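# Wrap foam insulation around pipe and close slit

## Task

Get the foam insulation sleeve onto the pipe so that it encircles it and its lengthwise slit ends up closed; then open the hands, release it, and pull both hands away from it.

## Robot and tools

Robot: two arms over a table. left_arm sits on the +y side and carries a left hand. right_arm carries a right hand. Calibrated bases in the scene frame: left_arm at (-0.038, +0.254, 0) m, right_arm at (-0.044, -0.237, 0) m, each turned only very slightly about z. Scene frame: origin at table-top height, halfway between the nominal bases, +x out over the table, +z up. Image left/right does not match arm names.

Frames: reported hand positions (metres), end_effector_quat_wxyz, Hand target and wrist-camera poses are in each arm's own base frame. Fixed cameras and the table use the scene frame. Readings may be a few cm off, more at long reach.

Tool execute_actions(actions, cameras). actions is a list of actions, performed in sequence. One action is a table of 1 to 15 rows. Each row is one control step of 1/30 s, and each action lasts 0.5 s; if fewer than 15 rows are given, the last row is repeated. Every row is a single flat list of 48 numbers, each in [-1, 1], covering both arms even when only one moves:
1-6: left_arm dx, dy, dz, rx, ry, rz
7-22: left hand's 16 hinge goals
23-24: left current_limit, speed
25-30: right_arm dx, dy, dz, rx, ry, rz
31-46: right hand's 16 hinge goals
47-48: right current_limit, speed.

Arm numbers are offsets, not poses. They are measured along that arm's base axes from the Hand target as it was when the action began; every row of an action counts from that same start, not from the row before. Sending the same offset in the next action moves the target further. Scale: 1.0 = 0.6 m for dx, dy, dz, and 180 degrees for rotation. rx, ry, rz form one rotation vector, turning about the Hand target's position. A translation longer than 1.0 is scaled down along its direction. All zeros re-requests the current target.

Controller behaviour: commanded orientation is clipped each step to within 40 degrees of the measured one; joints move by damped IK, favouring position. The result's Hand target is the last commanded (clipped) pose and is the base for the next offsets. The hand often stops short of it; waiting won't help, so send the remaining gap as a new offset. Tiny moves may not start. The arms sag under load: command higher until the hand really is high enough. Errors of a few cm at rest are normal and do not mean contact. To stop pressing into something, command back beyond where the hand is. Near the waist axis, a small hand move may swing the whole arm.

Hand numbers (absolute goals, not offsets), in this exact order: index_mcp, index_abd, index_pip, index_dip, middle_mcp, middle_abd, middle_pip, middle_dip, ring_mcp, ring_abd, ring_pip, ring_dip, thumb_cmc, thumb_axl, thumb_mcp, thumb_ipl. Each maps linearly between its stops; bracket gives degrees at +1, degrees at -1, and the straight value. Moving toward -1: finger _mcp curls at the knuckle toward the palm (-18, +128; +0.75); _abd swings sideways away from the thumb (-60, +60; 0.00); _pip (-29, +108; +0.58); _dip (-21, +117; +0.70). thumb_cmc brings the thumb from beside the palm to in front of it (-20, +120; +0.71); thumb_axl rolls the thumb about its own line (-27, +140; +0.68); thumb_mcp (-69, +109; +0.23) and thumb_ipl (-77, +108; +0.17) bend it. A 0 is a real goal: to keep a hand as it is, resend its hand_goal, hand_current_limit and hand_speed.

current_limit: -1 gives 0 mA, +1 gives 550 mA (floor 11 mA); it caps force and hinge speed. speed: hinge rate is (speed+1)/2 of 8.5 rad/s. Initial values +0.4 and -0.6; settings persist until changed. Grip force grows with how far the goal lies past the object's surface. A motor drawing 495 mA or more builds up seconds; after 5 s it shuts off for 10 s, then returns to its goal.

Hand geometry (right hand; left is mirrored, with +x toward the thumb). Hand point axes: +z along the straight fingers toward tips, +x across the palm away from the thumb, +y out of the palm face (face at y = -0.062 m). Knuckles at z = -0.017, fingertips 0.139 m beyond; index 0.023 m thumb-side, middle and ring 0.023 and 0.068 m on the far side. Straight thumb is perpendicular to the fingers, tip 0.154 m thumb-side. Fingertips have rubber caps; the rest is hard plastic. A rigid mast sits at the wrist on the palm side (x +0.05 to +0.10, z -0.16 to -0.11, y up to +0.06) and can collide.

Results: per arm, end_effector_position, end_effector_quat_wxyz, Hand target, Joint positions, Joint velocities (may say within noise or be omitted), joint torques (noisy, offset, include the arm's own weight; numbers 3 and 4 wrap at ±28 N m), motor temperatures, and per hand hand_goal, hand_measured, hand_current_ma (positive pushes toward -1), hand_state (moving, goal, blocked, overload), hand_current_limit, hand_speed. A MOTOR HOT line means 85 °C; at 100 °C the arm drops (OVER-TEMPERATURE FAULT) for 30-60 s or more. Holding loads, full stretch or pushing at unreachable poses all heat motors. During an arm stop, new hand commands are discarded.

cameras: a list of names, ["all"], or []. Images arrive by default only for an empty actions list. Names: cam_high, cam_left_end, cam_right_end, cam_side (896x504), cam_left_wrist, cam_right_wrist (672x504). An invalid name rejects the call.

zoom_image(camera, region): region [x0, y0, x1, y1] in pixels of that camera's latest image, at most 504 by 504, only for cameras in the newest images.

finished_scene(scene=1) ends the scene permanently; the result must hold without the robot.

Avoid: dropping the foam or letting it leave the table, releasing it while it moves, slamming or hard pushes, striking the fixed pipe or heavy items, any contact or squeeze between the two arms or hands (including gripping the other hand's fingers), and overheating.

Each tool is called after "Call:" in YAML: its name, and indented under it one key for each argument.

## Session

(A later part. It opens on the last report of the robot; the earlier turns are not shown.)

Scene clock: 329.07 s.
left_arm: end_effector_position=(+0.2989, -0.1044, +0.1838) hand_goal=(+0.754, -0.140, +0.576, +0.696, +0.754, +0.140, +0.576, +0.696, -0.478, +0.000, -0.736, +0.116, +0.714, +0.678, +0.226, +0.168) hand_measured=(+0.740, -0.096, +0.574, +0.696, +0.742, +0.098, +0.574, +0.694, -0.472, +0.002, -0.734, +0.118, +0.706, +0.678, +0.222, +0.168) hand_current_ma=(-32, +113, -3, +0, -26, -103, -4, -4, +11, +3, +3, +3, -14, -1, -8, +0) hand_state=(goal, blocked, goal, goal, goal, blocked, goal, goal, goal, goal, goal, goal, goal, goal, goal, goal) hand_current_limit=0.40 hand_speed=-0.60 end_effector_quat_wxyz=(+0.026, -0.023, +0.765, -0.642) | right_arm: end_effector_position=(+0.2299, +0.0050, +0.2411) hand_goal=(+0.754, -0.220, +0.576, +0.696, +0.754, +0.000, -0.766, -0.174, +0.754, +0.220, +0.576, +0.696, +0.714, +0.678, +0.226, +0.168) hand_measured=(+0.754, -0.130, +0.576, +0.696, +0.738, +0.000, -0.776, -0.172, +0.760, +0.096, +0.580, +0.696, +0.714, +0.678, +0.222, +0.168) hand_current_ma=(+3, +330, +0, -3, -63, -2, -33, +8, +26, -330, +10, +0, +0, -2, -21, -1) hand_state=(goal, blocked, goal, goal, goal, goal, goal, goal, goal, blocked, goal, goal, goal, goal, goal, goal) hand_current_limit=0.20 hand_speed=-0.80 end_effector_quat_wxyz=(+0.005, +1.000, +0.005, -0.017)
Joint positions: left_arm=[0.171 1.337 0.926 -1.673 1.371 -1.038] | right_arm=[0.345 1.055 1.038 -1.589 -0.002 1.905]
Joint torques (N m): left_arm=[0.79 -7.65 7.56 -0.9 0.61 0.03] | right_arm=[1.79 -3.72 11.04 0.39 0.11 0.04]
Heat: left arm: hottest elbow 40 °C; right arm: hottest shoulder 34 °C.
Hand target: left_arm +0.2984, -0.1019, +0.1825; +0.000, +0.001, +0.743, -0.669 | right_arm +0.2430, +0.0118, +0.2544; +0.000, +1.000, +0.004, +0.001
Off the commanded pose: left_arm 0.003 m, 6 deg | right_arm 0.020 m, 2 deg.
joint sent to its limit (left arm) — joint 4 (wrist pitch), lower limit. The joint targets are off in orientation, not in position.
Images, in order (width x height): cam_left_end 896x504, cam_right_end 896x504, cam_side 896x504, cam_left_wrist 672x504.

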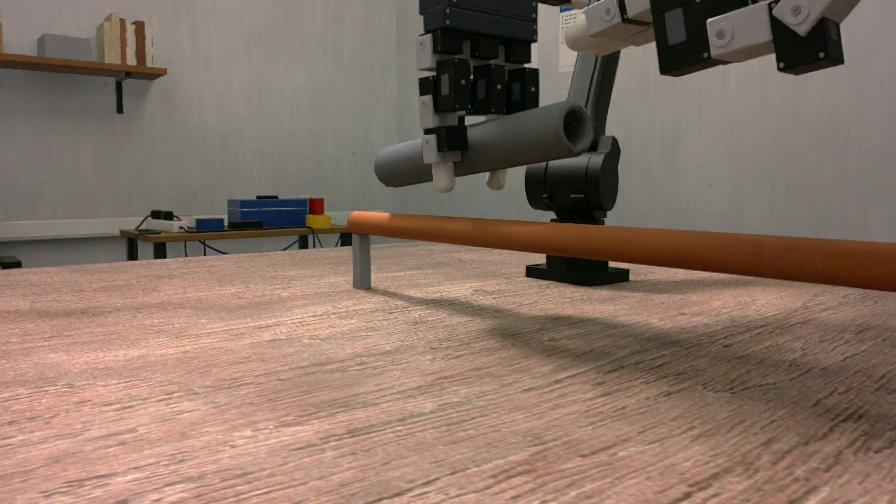

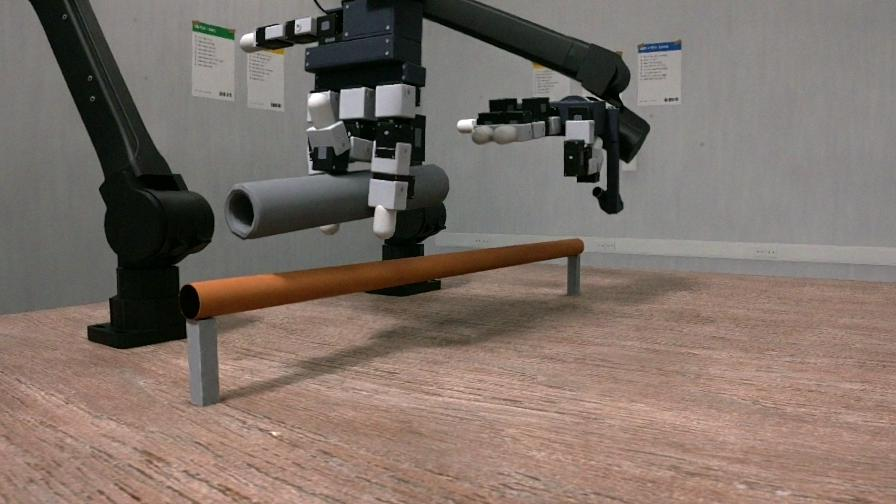

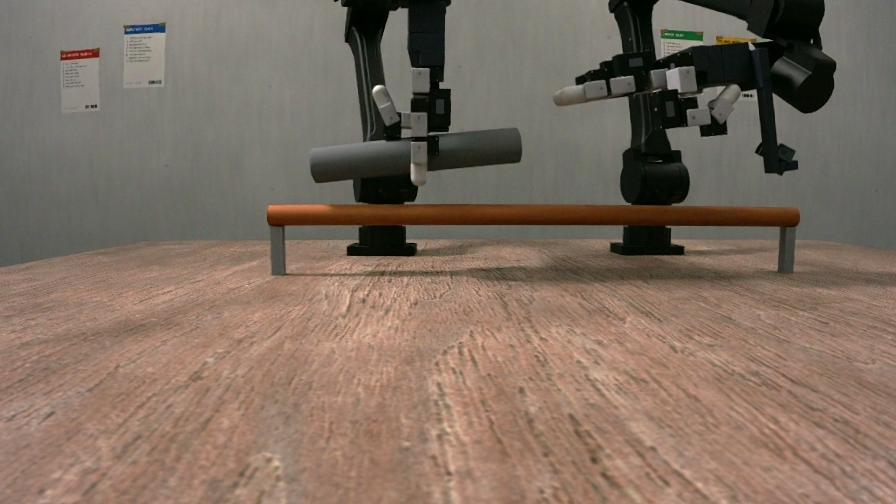

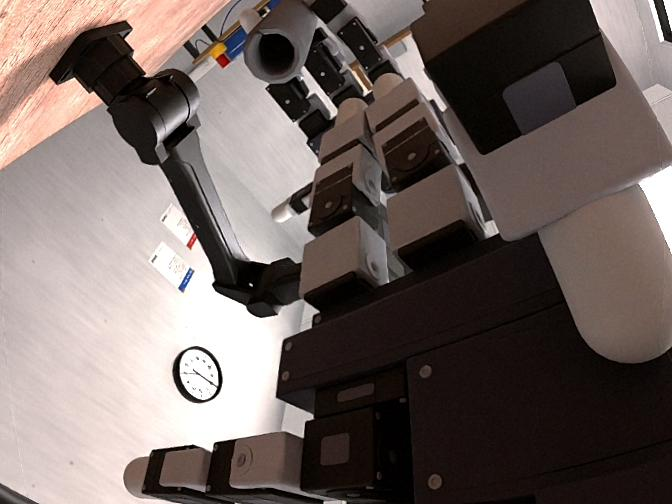

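Call:
execute_actions:
  actions:
    - [[-0.044,0,-0.09,0,0,0,0.754,-0.14,0.576,0.696,0.754,0.14,0.576,0.696,-0.479,0,-0.737,0.116,0.714,0.678,0.226,0.168,0.4,-0.6,0,-0.006,0,0,0,0,0.754,-0.22,0.576,0.696,0.754,0,-0.766,-0.174,0.754,0.22,0.576,0.696,0.714,0.678,0.226,0.168,0.2,-0.8]]
  cameras: ["cam_right_end","cam_side","cam_left_wrist","cam_left_end","cam_high"]

Call:
zoom_image:
  camera: "cam_right_end"
  region: [380, 90, 640, 280]

Call:
zoom_image:
  camera: "cam_left_wrist"
  region: [200, 0, 450, 250]

Scene clock: 331.10 s.
left_arm: end_effector_position=(+0.2717, -0.1049, +0.1291) hand_goal=(+0.754, -0.140, +0.576, +0.696, +0.754, +0.140, +0.576, +0.696, -0.478, +0.000, -0.736, +0.116, +0.714, +0.678, +0.226, +0.168) hand_measured=(+0.740, -0.096, +0.574, +0.696, +0.742, +0.098, +0.574, +0.694, -0.472, +0.002, -0.734, +0.118, +0.706, +0.678, +0.222, +0.168) hand_current_ma=(-32, +113, -3, +0, -26, -103, -4, -4, +11, +3, +3, +3, -14, -1, -8, +0) hand_state=(goal, blocked, goal, goal, goal, blocked, goal, goal, goal, goal, goal, goal, goal, goal, goal, goal) hand_current_limit=0.40 hand_speed=-0.60 end_effector_quat_wxyz=(+0.015, -0.014, +0.763, -0.647) | right_arm: end_effector_position=(+0.2299, +0.0050, +0.2411) hand_goal=(+0.754, -0.220, +0.576, +0.696, +0.754, +0.000, -0.766, -0.174, +0.754, +0.220, +0.576, +0.696, +0.714, +0.678, +0.226, +0.168) hand_measured=(+0.754, -0.130, +0.576, +0.696, +0.738, +0.000, -0.776, -0.172, +0.760, +0.096, +0.580, +0.696, +0.714, +0.678, +0.222, +0.168) hand_current_ma=(+3, +330, +0, -3, -63, -2, -33, +8, +26, -330, +10, +0, +0, -2, -21, -1) hand_state=(goal, blocked, goal, goal, goal, goal, goal, goal, goal, blocked, goal, goal, goal, goal, goal, goal) hand_current_limit=0.20 hand_speed=-0.80 end_effector_quat_wxyz=(+0.005, +1.000, +0.005, -0.017)
Joint positions: left_arm=[0.185 1.406 0.799 -1.673 1.354 -0.845] | right_arm=[0.345 1.055 1.038 -1.589 -0.002 1.905]
Joint torques (N m): left_arm=[0.85 -7.59 6.69 -1.05 0.47 0.07] | right_arm=[0.97 -3.78 10.82 0.27 0.15 -0.05]
Heat: left arm: hottest elbow 40 °C; right arm: hottest shoulder 34 °C.
Hand target: left_arm +0.2720, -0.1019, +0.1285; +0.000, +0.000, +0.743, -0.669 | right_arm +0.2430, +0.0082, +0.2544; +0.000, +1.000, +0.004, +0.001
Off the commanded pose: left_arm 0.003 m, 4 deg | right_arm 0.019 m, 2 deg.
joint sent to its limit (left arm) — joint 4 (wrist pitch), lower limit. The joint targets are off in orientation, not in position.
Images, in order (width x height): cam_high 896x504, cam_left_end 896x504, cam_right_end 896x504, cam_side 896x504, cam_left_wrist 672x504.

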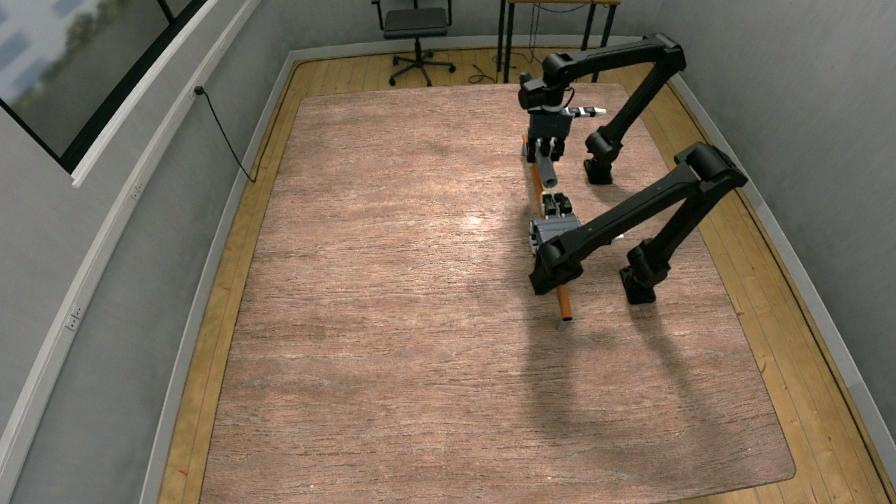

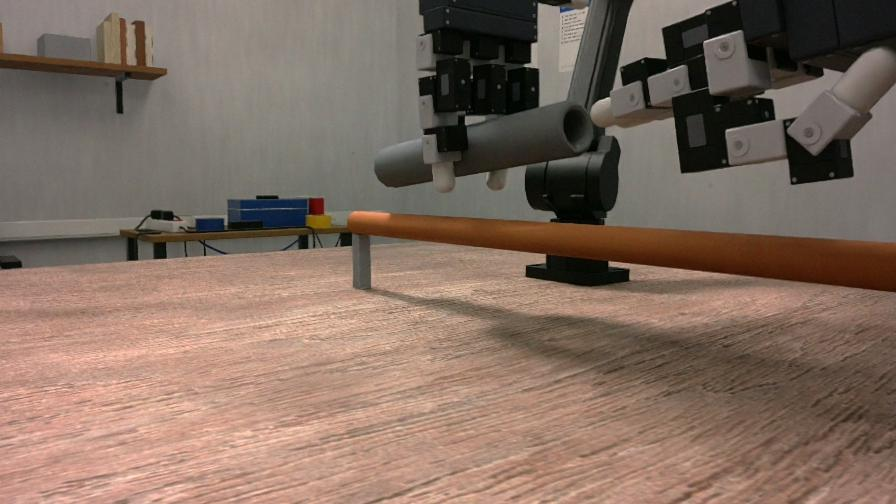

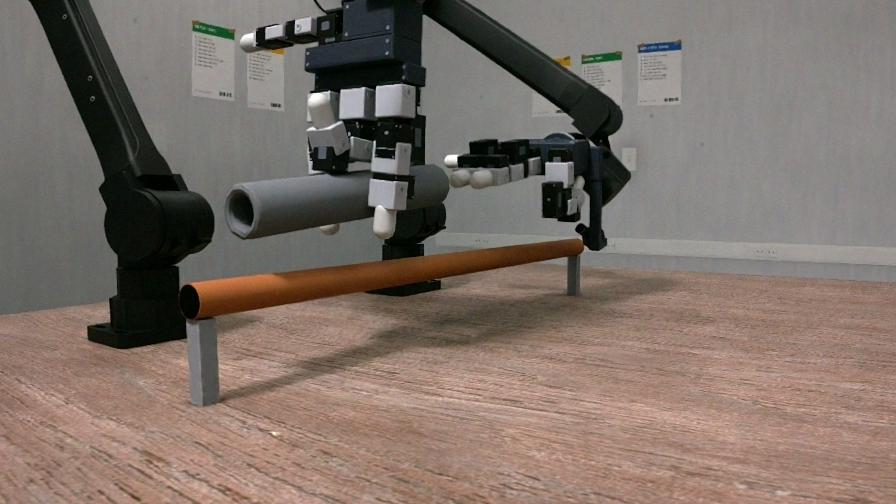

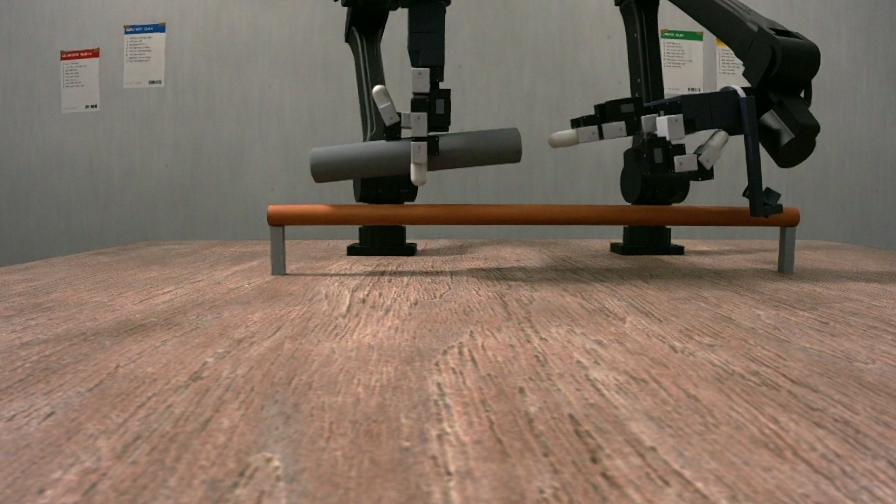

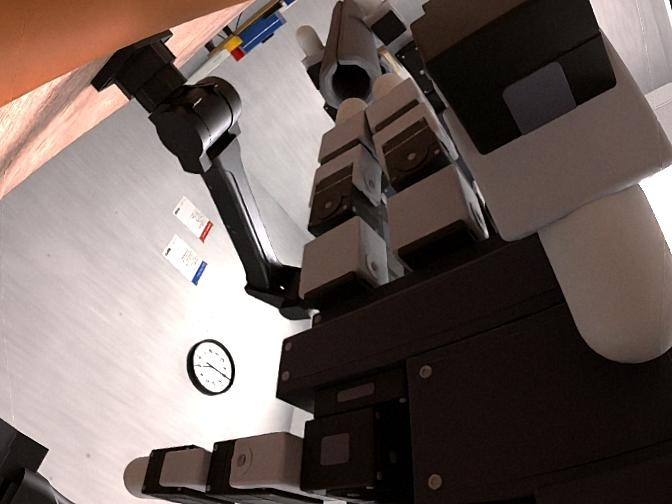

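Scaled by 1.938 from the camera's 896x504 image, which has a finer 1280x720 frame.

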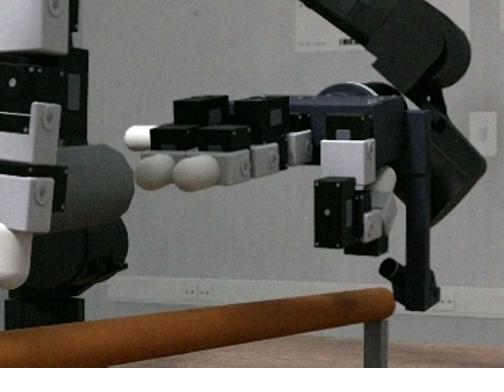

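Scaled by 2.016 from the camera's 672x504 image, which has a finer 960x720 frame.

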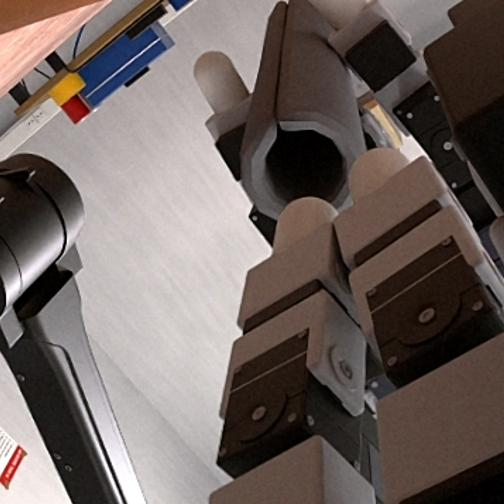

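Call:
execute_actions:
  actions:
    - [[-0.007,0,-0.013,0,0,0,0.754,-0.14,0.576,0.696,0.754,0.14,0.576,0.696,-0.479,0,-0.737,0.116,0.714,0.678,0.226,0.168,0.4,-0.6,0.015,0,0,0.003,-0.011,0,0.754,-0.22,0.576,0.696,0.754,0,-0.766,-0.174,0.754,0.22,0.576,0.696,0.714,0.678,0.226,0.168,0.2,-0.8]]
  cameras: ["cam_right_end","cam_side","cam_left_wrist","cam_left_end"]

Call:
zoom_image:
  camera: "cam_right_end"
  region: [380, 90, 640, 280]

Call:
zoom_image:
  camera: "cam_left_wrist"
  region: [200, 0, 450, 250]

Scene clock: 332.60 s.
left_arm: end_effector_position=(+0.2697, -0.1047, +0.1231) hand_goal=(+0.754, -0.140, +0.576, +0.696, +0.754, +0.140, +0.576, +0.696, -0.478, +0.000, -0.736, +0.116, +0.714, +0.678, +0.226, +0.168) hand_measured=(+0.740, -0.096, +0.574, +0.696, +0.742, +0.098, +0.574, +0.694, -0.472, +0.002, -0.734, +0.118, +0.706, +0.678, +0.222, +0.168) hand_current_ma=(-32, +113, -3, +0, -26, -103, -4, -4, +11, +3, +3, +3, -14, -1, -8, +0) hand_state=(goal, blocked, goal, goal, goal, blocked, goal, goal, goal, goal, goal, goal, goal, goal, goal, goal) hand_current_limit=0.40 hand_speed=-0.60 end_effector_quat_wxyz=(+0.017, -0.009, +0.762, -0.647) | right_arm: end_effector_position=(+0.2355, +0.0057, +0.2401) hand_goal=(+0.754, -0.220, +0.576, +0.696, +0.754, +0.000, -0.766, -0.174, +0.754, +0.220, +0.576, +0.696, +0.714, +0.678, +0.226, +0.168) hand_measured=(+0.754, -0.130, +0.576, +0.696, +0.738, +0.000, -0.776, -0.172, +0.760, +0.096, +0.580, +0.696, +0.714, +0.678, +0.222, +0.168) hand_current_ma=(+3, +330, +0, -3, -63, -2, -33, +8, +26, -330, +10, +0, +0, -2, -21, -1) hand_state=(goal, blocked, goal, goal, goal, goal, goal, goal, goal, blocked, goal, goal, goal, goal, goal, goal) hand_current_limit=0.20 hand_speed=-0.80 end_effector_quat_wxyz=(+0.002, +1.000, +0.005, -0.006)
Joint positions: left_arm=[0.187 1.416 0.787 -1.673 1.351 -0.813] | right_arm=[0.341 1.055 1.038 -1.566 0 1.902]
Joint torques (N m): left_arm=[0.79 -7.3 5.96 -1.06 0.47 0.01] | right_arm=[0.56 -4.01 11.08 0.62 0.16 -0.09]
Heat: left arm: hottest elbow 40 °C; right arm: hottest shoulder 34 °C.
Hand target: left_arm +0.2677, -0.1019, +0.1206; +0.000, +0.000, +0.743, -0.669 | right_arm +0.2520, +0.0083, +0.2544; -0.005, +1.000, +0.004, +0.018
Off the commanded pose: left_arm 0.004 m, 4 deg | right_arm 0.022 m, 3 deg.
joint sent to its limit (left arm) — joint 4 (wrist pitch), lower limit. The joint targets are off in orientation, not in position.
Images, in order (width x height): cam_left_end 896x504, cam_right_end 896x504, cam_side 896x504, cam_left_wrist 672x504.

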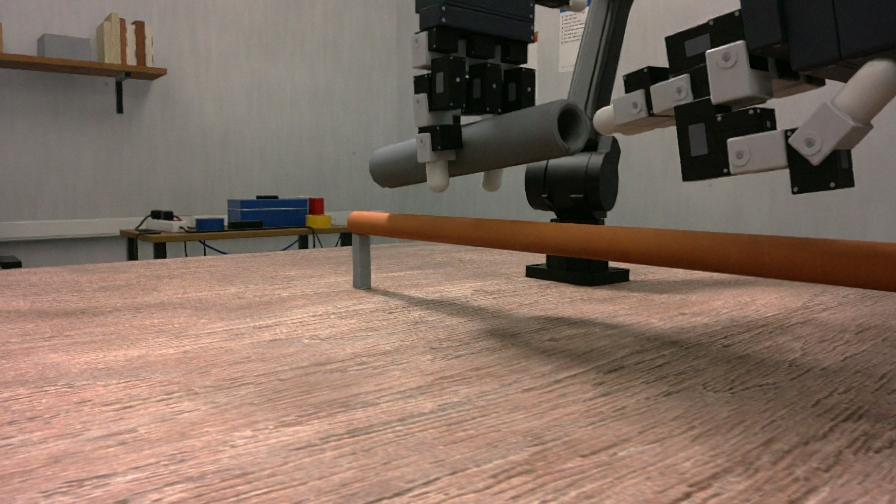

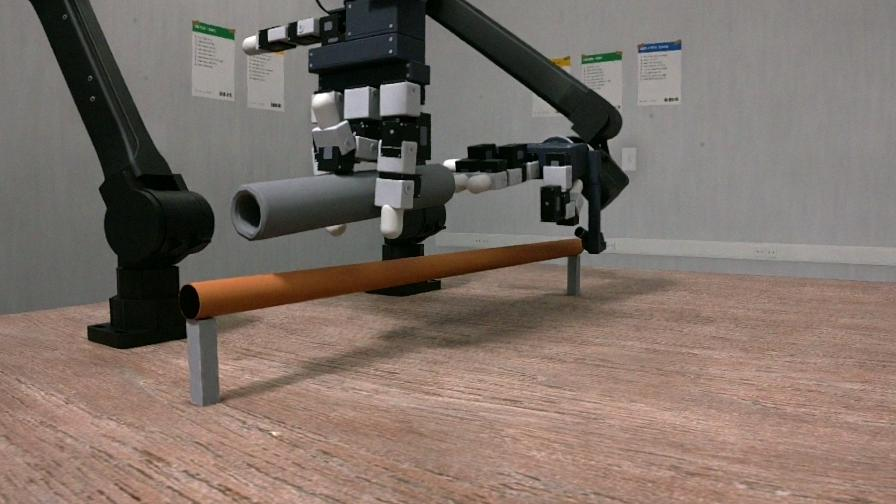

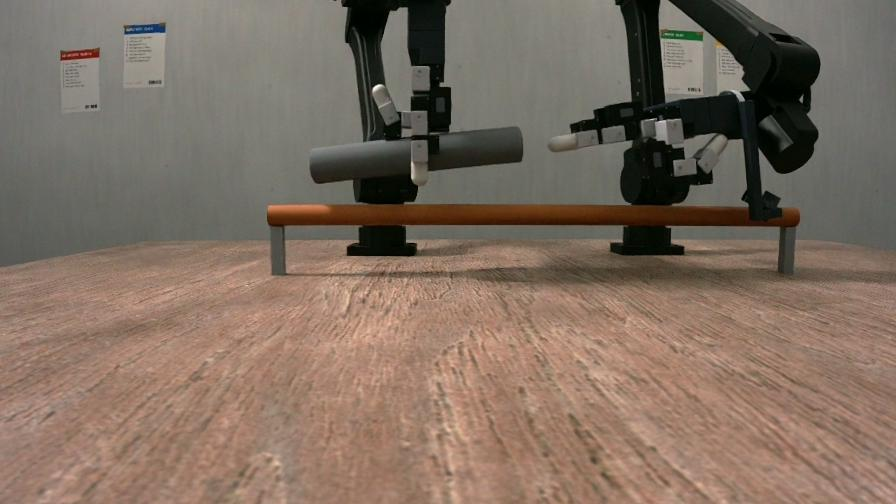

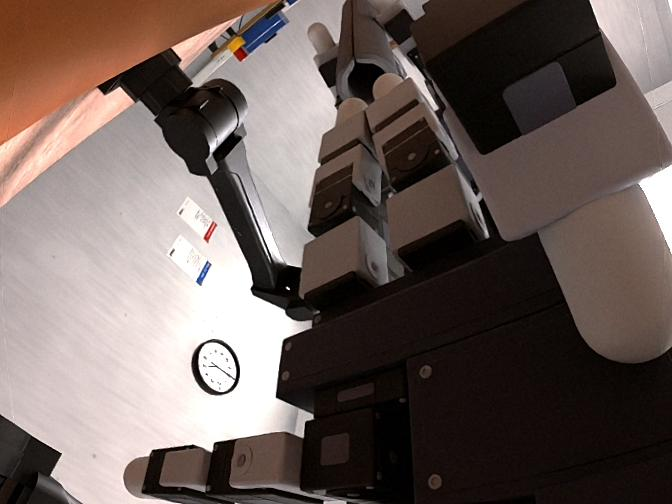

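Scaled by 1.938 from the camera's 896x504 image, which has a finer 1280x720 frame.

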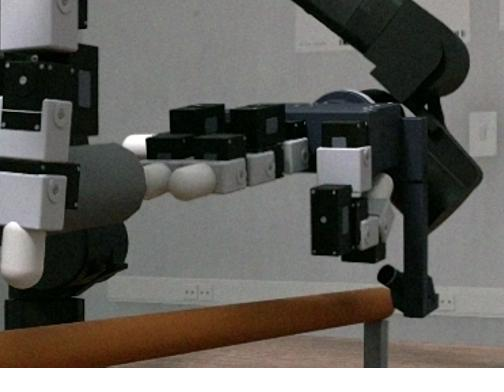

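Scaled by 2.016 from the camera's 672x504 image, which has a finer 960x720 frame.

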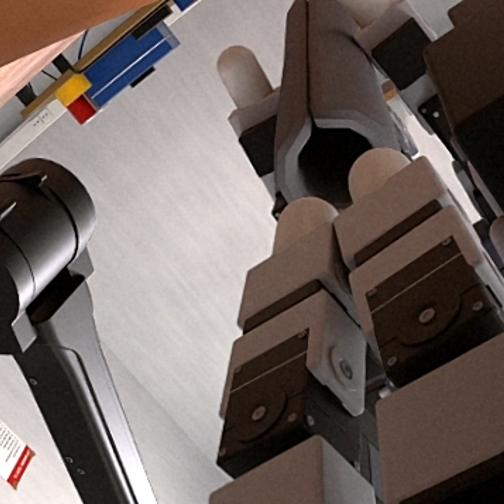

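Call:
zoom_image:
  camera: "cam_right_end"
  region: [420, 150, 520, 220]

Call:
zoom_image:
  camera: "cam_left_end"
  region: [530, 80, 680, 180]

Call:
zoom_image:
  camera: "cam_side"
  region: [490, 110, 620, 180]

Scaled by 5.040 from the camera's 896x504 image, which has a finer 1280x720 frame.

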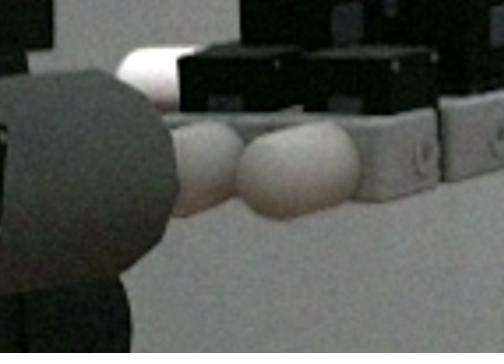

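Scaled by 3.360 from the camera's 896x504 image, which has a finer 1280x720 frame.

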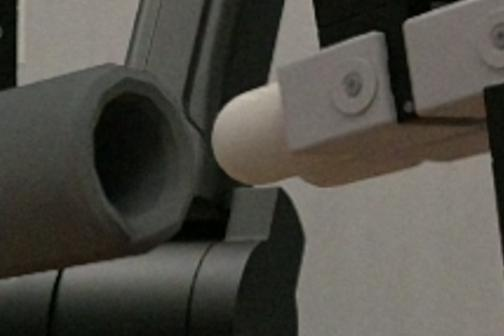

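Scaled by 3.877 from the camera's 896x504 image, which has a finer 1280x720 frame.

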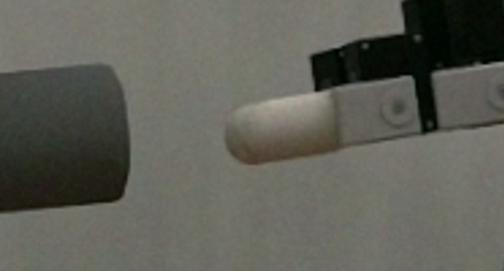

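Call:
execute_actions:
  actions:
    - [[0,-0.033,-0.003,0,0,0,0.754,-0.14,0.576,0.696,0.754,0.14,0.576,0.696,-0.479,0,-0.737,0.116,0.714,0.678,0.226,0.168,0.4,-0.6,0,0,0,0,0,0,0.754,-0.22,0.576,0.696,0.754,0,-0.766,-0.174,0.754,0.22,0.576,0.696,0.714,0.678,0.226,0.168,0.2,-0.8]]
  cameras: ["cam_right_end","cam_side","cam_left_wrist","cam_left_end"]

Call:
zoom_image:
  camera: "cam_right_end"
  region: [420, 150, 520, 220]

Call:
zoom_image:
  camera: "cam_left_end"
  region: [530, 80, 680, 180]

Call:
zoom_image:
  camera: "cam_left_wrist"
  region: [280, 0, 480, 150]

Scene clock: 334.90 s.
left_arm: end_effector_position=(+0.2716, -0.1193, +0.1212) hand_goal=(+0.754, -0.140, +0.576, +0.696, +0.754, +0.140, +0.576, +0.696, -0.478, +0.000, -0.736, +0.116, +0.714, +0.678, +0.226, +0.168) hand_measured=(+0.740, -0.096, +0.574, +0.696, +0.742, +0.098, +0.574, +0.694, -0.472, +0.002, -0.734, +0.118, +0.706, +0.678, +0.222, +0.168) hand_current_ma=(-32, +113, -3, +0, -26, -103, -4, -4, +10, +3, +3, +3, -14, -1, -7, +0) hand_state=(goal, blocked, goal, goal, goal, blocked, goal, goal, goal, goal, goal, goal, goal, goal, goal, goal) hand_current_limit=0.40 hand_speed=-0.60 end_effector_quat_wxyz=(+0.011, -0.003, +0.752, -0.659) | right_arm: end_effector_position=(+0.2355, +0.0057, +0.2401) hand_goal=(+0.754, -0.220, +0.576, +0.696, +0.754, +0.000, -0.766, -0.174, +0.754, +0.220, +0.576, +0.696, +0.714, +0.678, +0.226, +0.168) hand_measured=(+0.754, -0.130, +0.576, +0.696, +0.738, +0.000, -0.776, -0.172, +0.760, +0.096, +0.580, +0.696, +0.714, +0.678, +0.222, +0.168) hand_current_ma=(+3, +330, +0, -3, -63, -2, -33, +8, +26, -330, +10, +0, +0, -2, -21, -1) hand_state=(goal, blocked, goal, goal, goal, goal, goal, goal, goal, blocked, goal, goal, goal, goal, goal, goal) hand_current_limit=0.20 hand_speed=-0.80 end_effector_quat_wxyz=(+0.002, +1.000, +0.005, -0.006)
Joint positions: left_arm=[0.146 1.443 0.787 -1.673 1.39 -0.791] | right_arm=[0.341 1.055 1.038 -1.566 0 1.902]
Joint torques (N m): left_arm=[-0.5 -7.65 5.68 -1.1 0.7 0.05] | right_arm=[0.44 -4.19 11.18 0.68 0.14 -0.1]
Heat: left arm: hottest elbow 39 °C; right arm: hottest shoulder 34 °C.
Hand target: left_arm +0.2677, -0.1217, +0.1188; +0.000, +0.000, +0.743, -0.669 | right_arm +0.2519, +0.0083, +0.2544; -0.005, +1.000, +0.004, +0.018
Off the commanded pose: left_arm 0.005 m, 2 deg | right_arm 0.022 m, 3 deg.
joint sent to its limit (left arm) — joint 4 (wrist pitch), lower limit. The joint targets still meet the commanded pose.
Images, in order (width x height): cam_left_end 896x504, cam_right_end 896x504, cam_side 896x504, cam_left_wrist 672x504.

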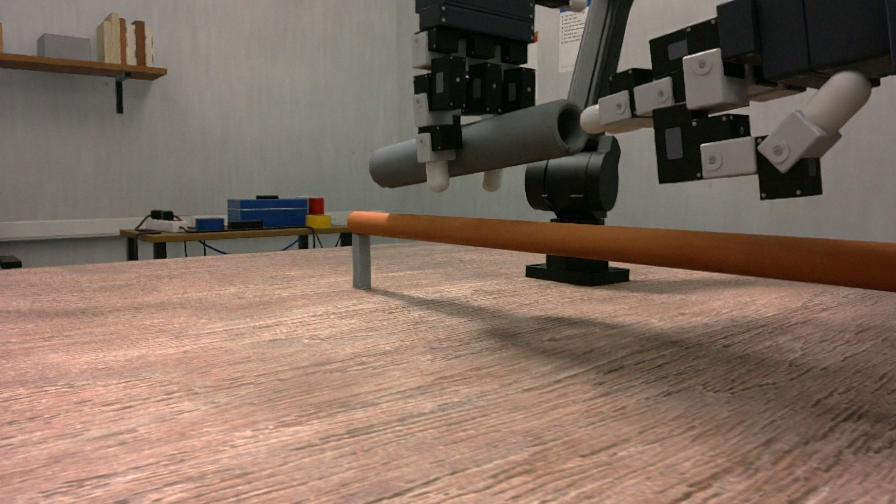

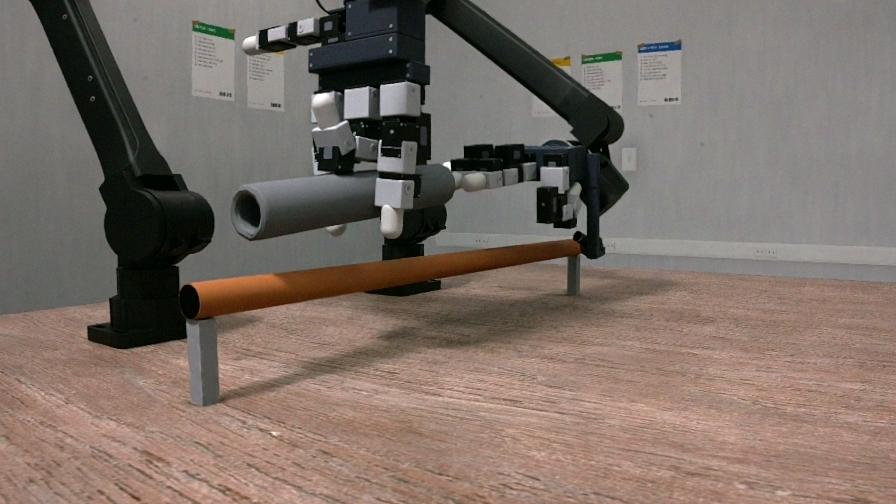

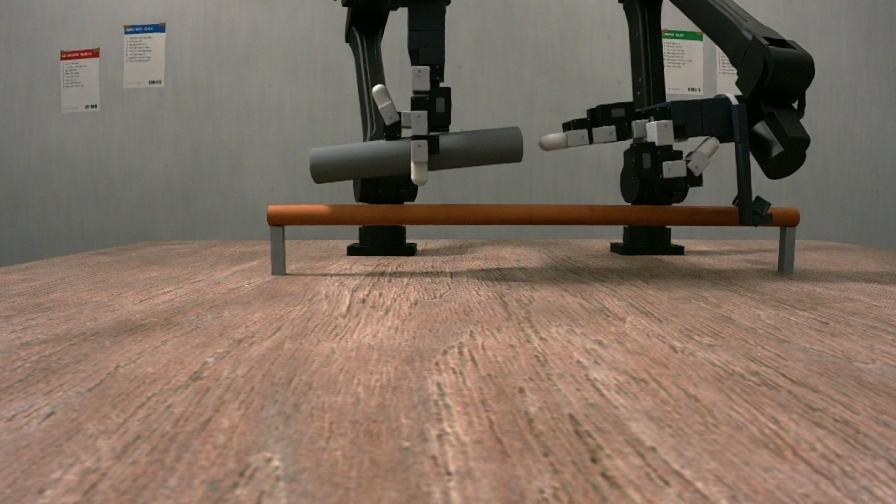

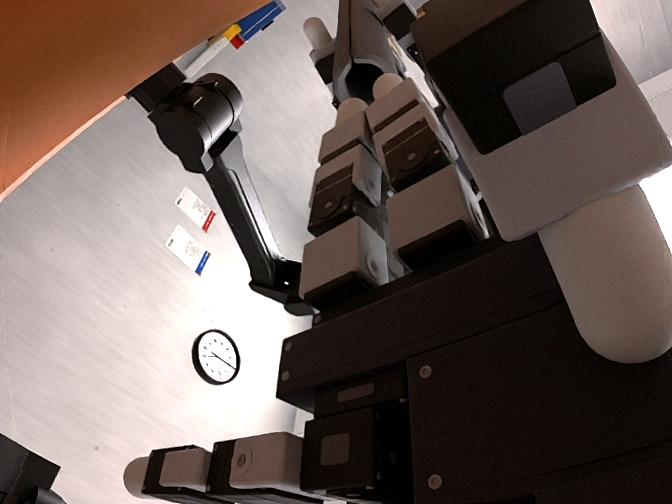

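Scaled by 5.040 from the camera's 896x504 image, which has a finer 1280x720 frame.

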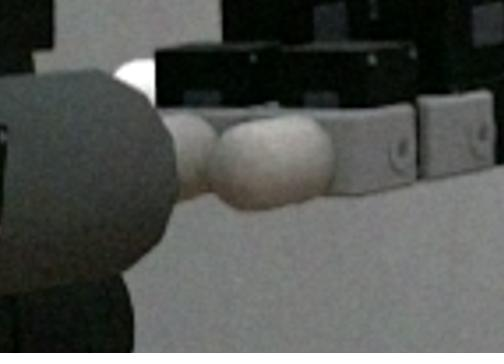

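Scaled by 3.360 from the camera's 896x504 image, which has a finer 1280x720 frame.

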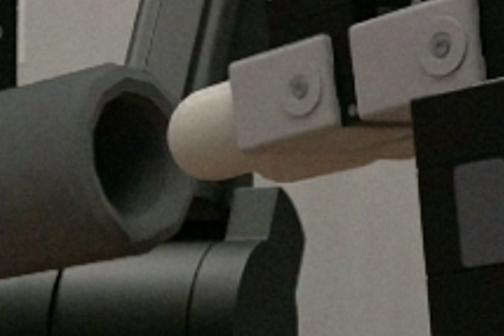

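Scaled by 2.520 from the camera's 672x504 image, which has a finer 960x720 frame.

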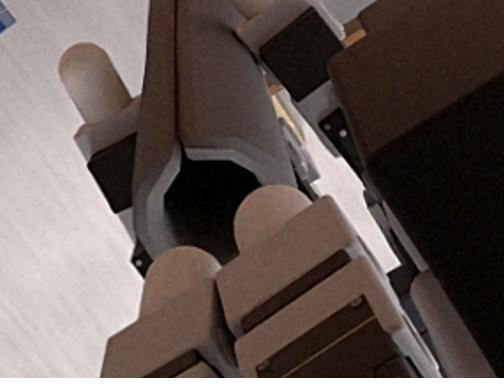

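Call:
execute_actions:
  actions:
    - [[-0.007,-0.027,-0.002,0,0,0,0.754,-0.14,0.576,0.696,0.754,0.14,0.576,0.696,-0.479,0,-0.737,0.116,0.714,0.678,0.226,0.168,0.4,-0.6,0,0,0,0,0,0,0.754,-0.22,0.576,0.696,0.754,0,-0.766,-0.174,0.754,0.22,0.576,0.696,0.714,0.678,0.226,0.168,0.2,-0.8]]
  cameras: ["cam_right_end","cam_side","cam_left_wrist","cam_left_end"]

Call:
zoom_image:
  camera: "cam_side"
  region: [490, 110, 620, 180]

Call:
zoom_image:
  camera: "cam_left_end"
  region: [530, 80, 680, 180]

Call:
zoom_image:
  camera: "cam_left_wrist"
  region: [280, 0, 480, 150]

Scene clock: 337.53 s.
left_arm: end_effector_position=(+0.2660, -0.1353, +0.1185) hand_goal=(+0.754, -0.140, +0.576, +0.696, +0.754, +0.140, +0.576, +0.696, -0.478, +0.000, -0.736, +0.116, +0.714, +0.678, +0.226, +0.168) hand_measured=(+0.740, -0.096, +0.574, +0.696, +0.742, +0.098, +0.574, +0.694, -0.474, +0.002, -0.734, +0.118, +0.706, +0.678, +0.224, +0.168) hand_current_ma=(-32, +113, -3, +0, -26, -103, -4, -4, +9, +3, +3, +3, -14, -1, -6, +0) hand_state=(goal, blocked, goal, goal, goal, blocked, goal, goal, goal, goal, goal, goal, goal, goal, goal, goal) hand_current_limit=0.40 hand_speed=-0.60 end_effector_quat_wxyz=(+0.002, +0.001, +0.744, -0.669) | right_arm: end_effector_position=(+0.2355, +0.0057, +0.2401) hand_goal=(+0.754, -0.220, +0.576, +0.696, +0.754, +0.000, -0.766, -0.174, +0.754, +0.220, +0.576, +0.696, +0.714, +0.678, +0.226, +0.168) hand_measured=(+0.754, -0.130, +0.576, +0.696, +0.738, +0.000, -0.776, -0.172, +0.760, +0.096, +0.580, +0.696, +0.714, +0.678, +0.222, +0.168) hand_current_ma=(+3, +330, +0, -3, -63, -2, -33, +8, +26, -330, +10, +0, +0, -2, -21, -1) hand_state=(goal, blocked, goal, goal, goal, goal, goal, goal, goal, blocked, goal, goal, goal, goal, goal, goal) hand_current_limit=0.20 hand_speed=-0.80 end_effector_quat_wxyz=(+0.002, +1.000, +0.005, -0.006)
Joint positions: left_arm=[0.1 1.443 0.768 -1.634 1.427 -0.823] | right_arm=[0.341 1.055 1.038 -1.566 0 1.902]
Joint torques (N m): left_arm=[-0.79 -8.23 5.72 -0.47 0.7 -0.12] | right_arm=[0.5 -4.01 11.21 0.59 0.15 -0.1]
Heat: left arm: hottest elbow 39 °C; right arm: hottest shoulder 34 °C.
Hand target: left_arm +0.2635, -0.1379, +0.1177; +0.000, +0.000, +0.743, -0.669 | right_arm +0.2519, +0.0083, +0.2544; -0.005, +1.000, +0.004, +0.018
Off the commanded pose: left_arm 0.004 m, 0 deg | right_arm 0.022 m, 3 deg.
Images, in order (width x height): cam_left_end 896x504, cam_right_end 896x504, cam_side 896x504, cam_left_wrist 672x504.

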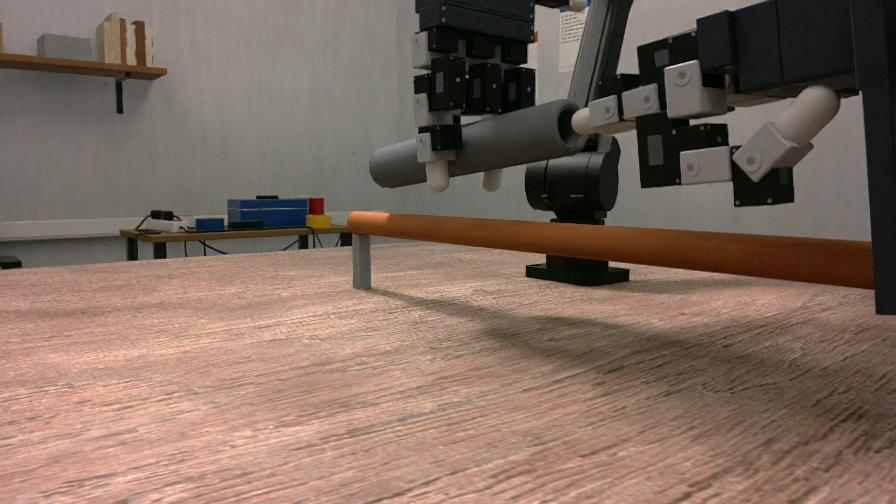

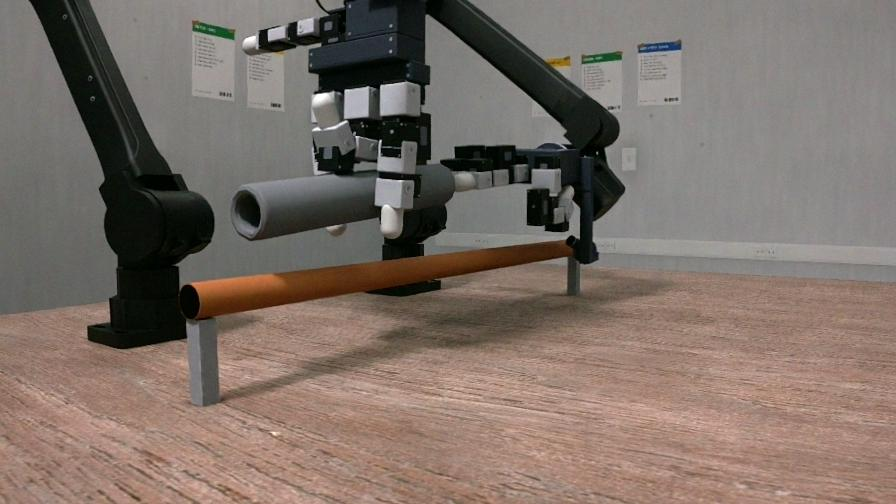

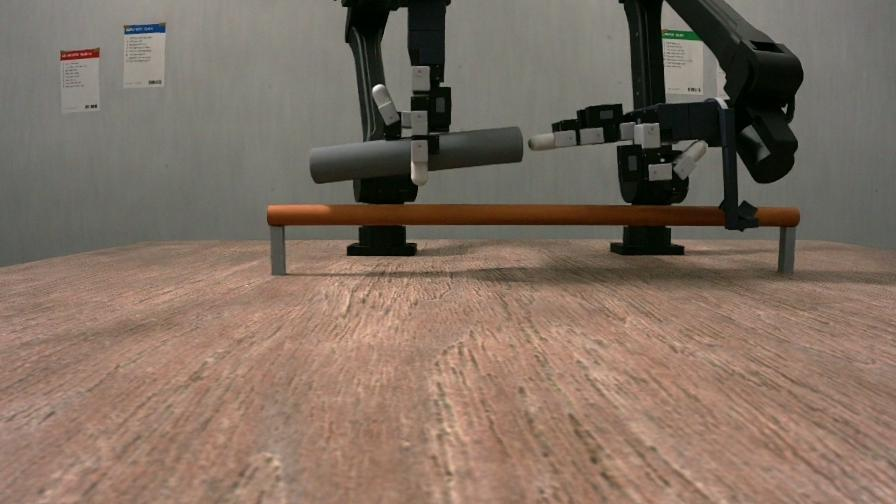

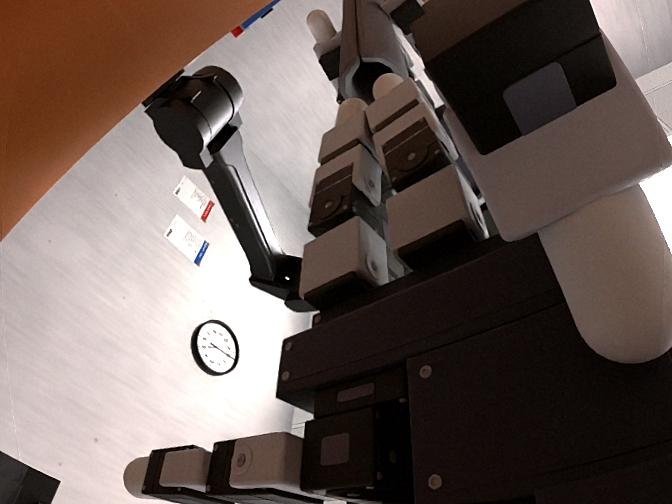

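Scaled by 3.877 from the camera's 896x504 image, which has a finer 1280x720 frame.

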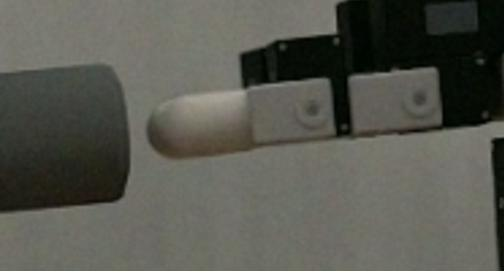

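Scaled by 3.360 from the camera's 896x504 image, which has a finer 1280x720 frame.

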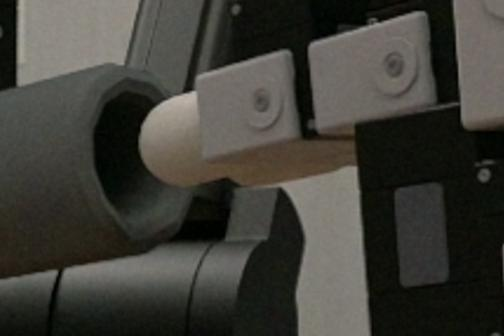

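Scaled by 2.520 from the camera's 672x504 image, which has a finer 960x720 frame.

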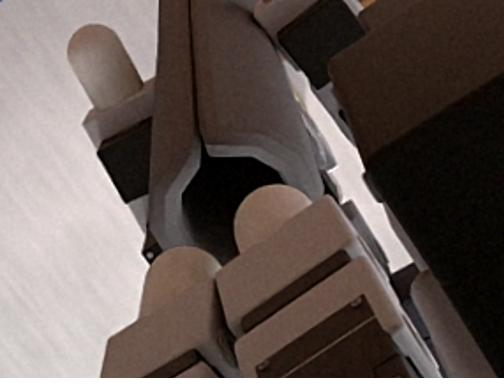

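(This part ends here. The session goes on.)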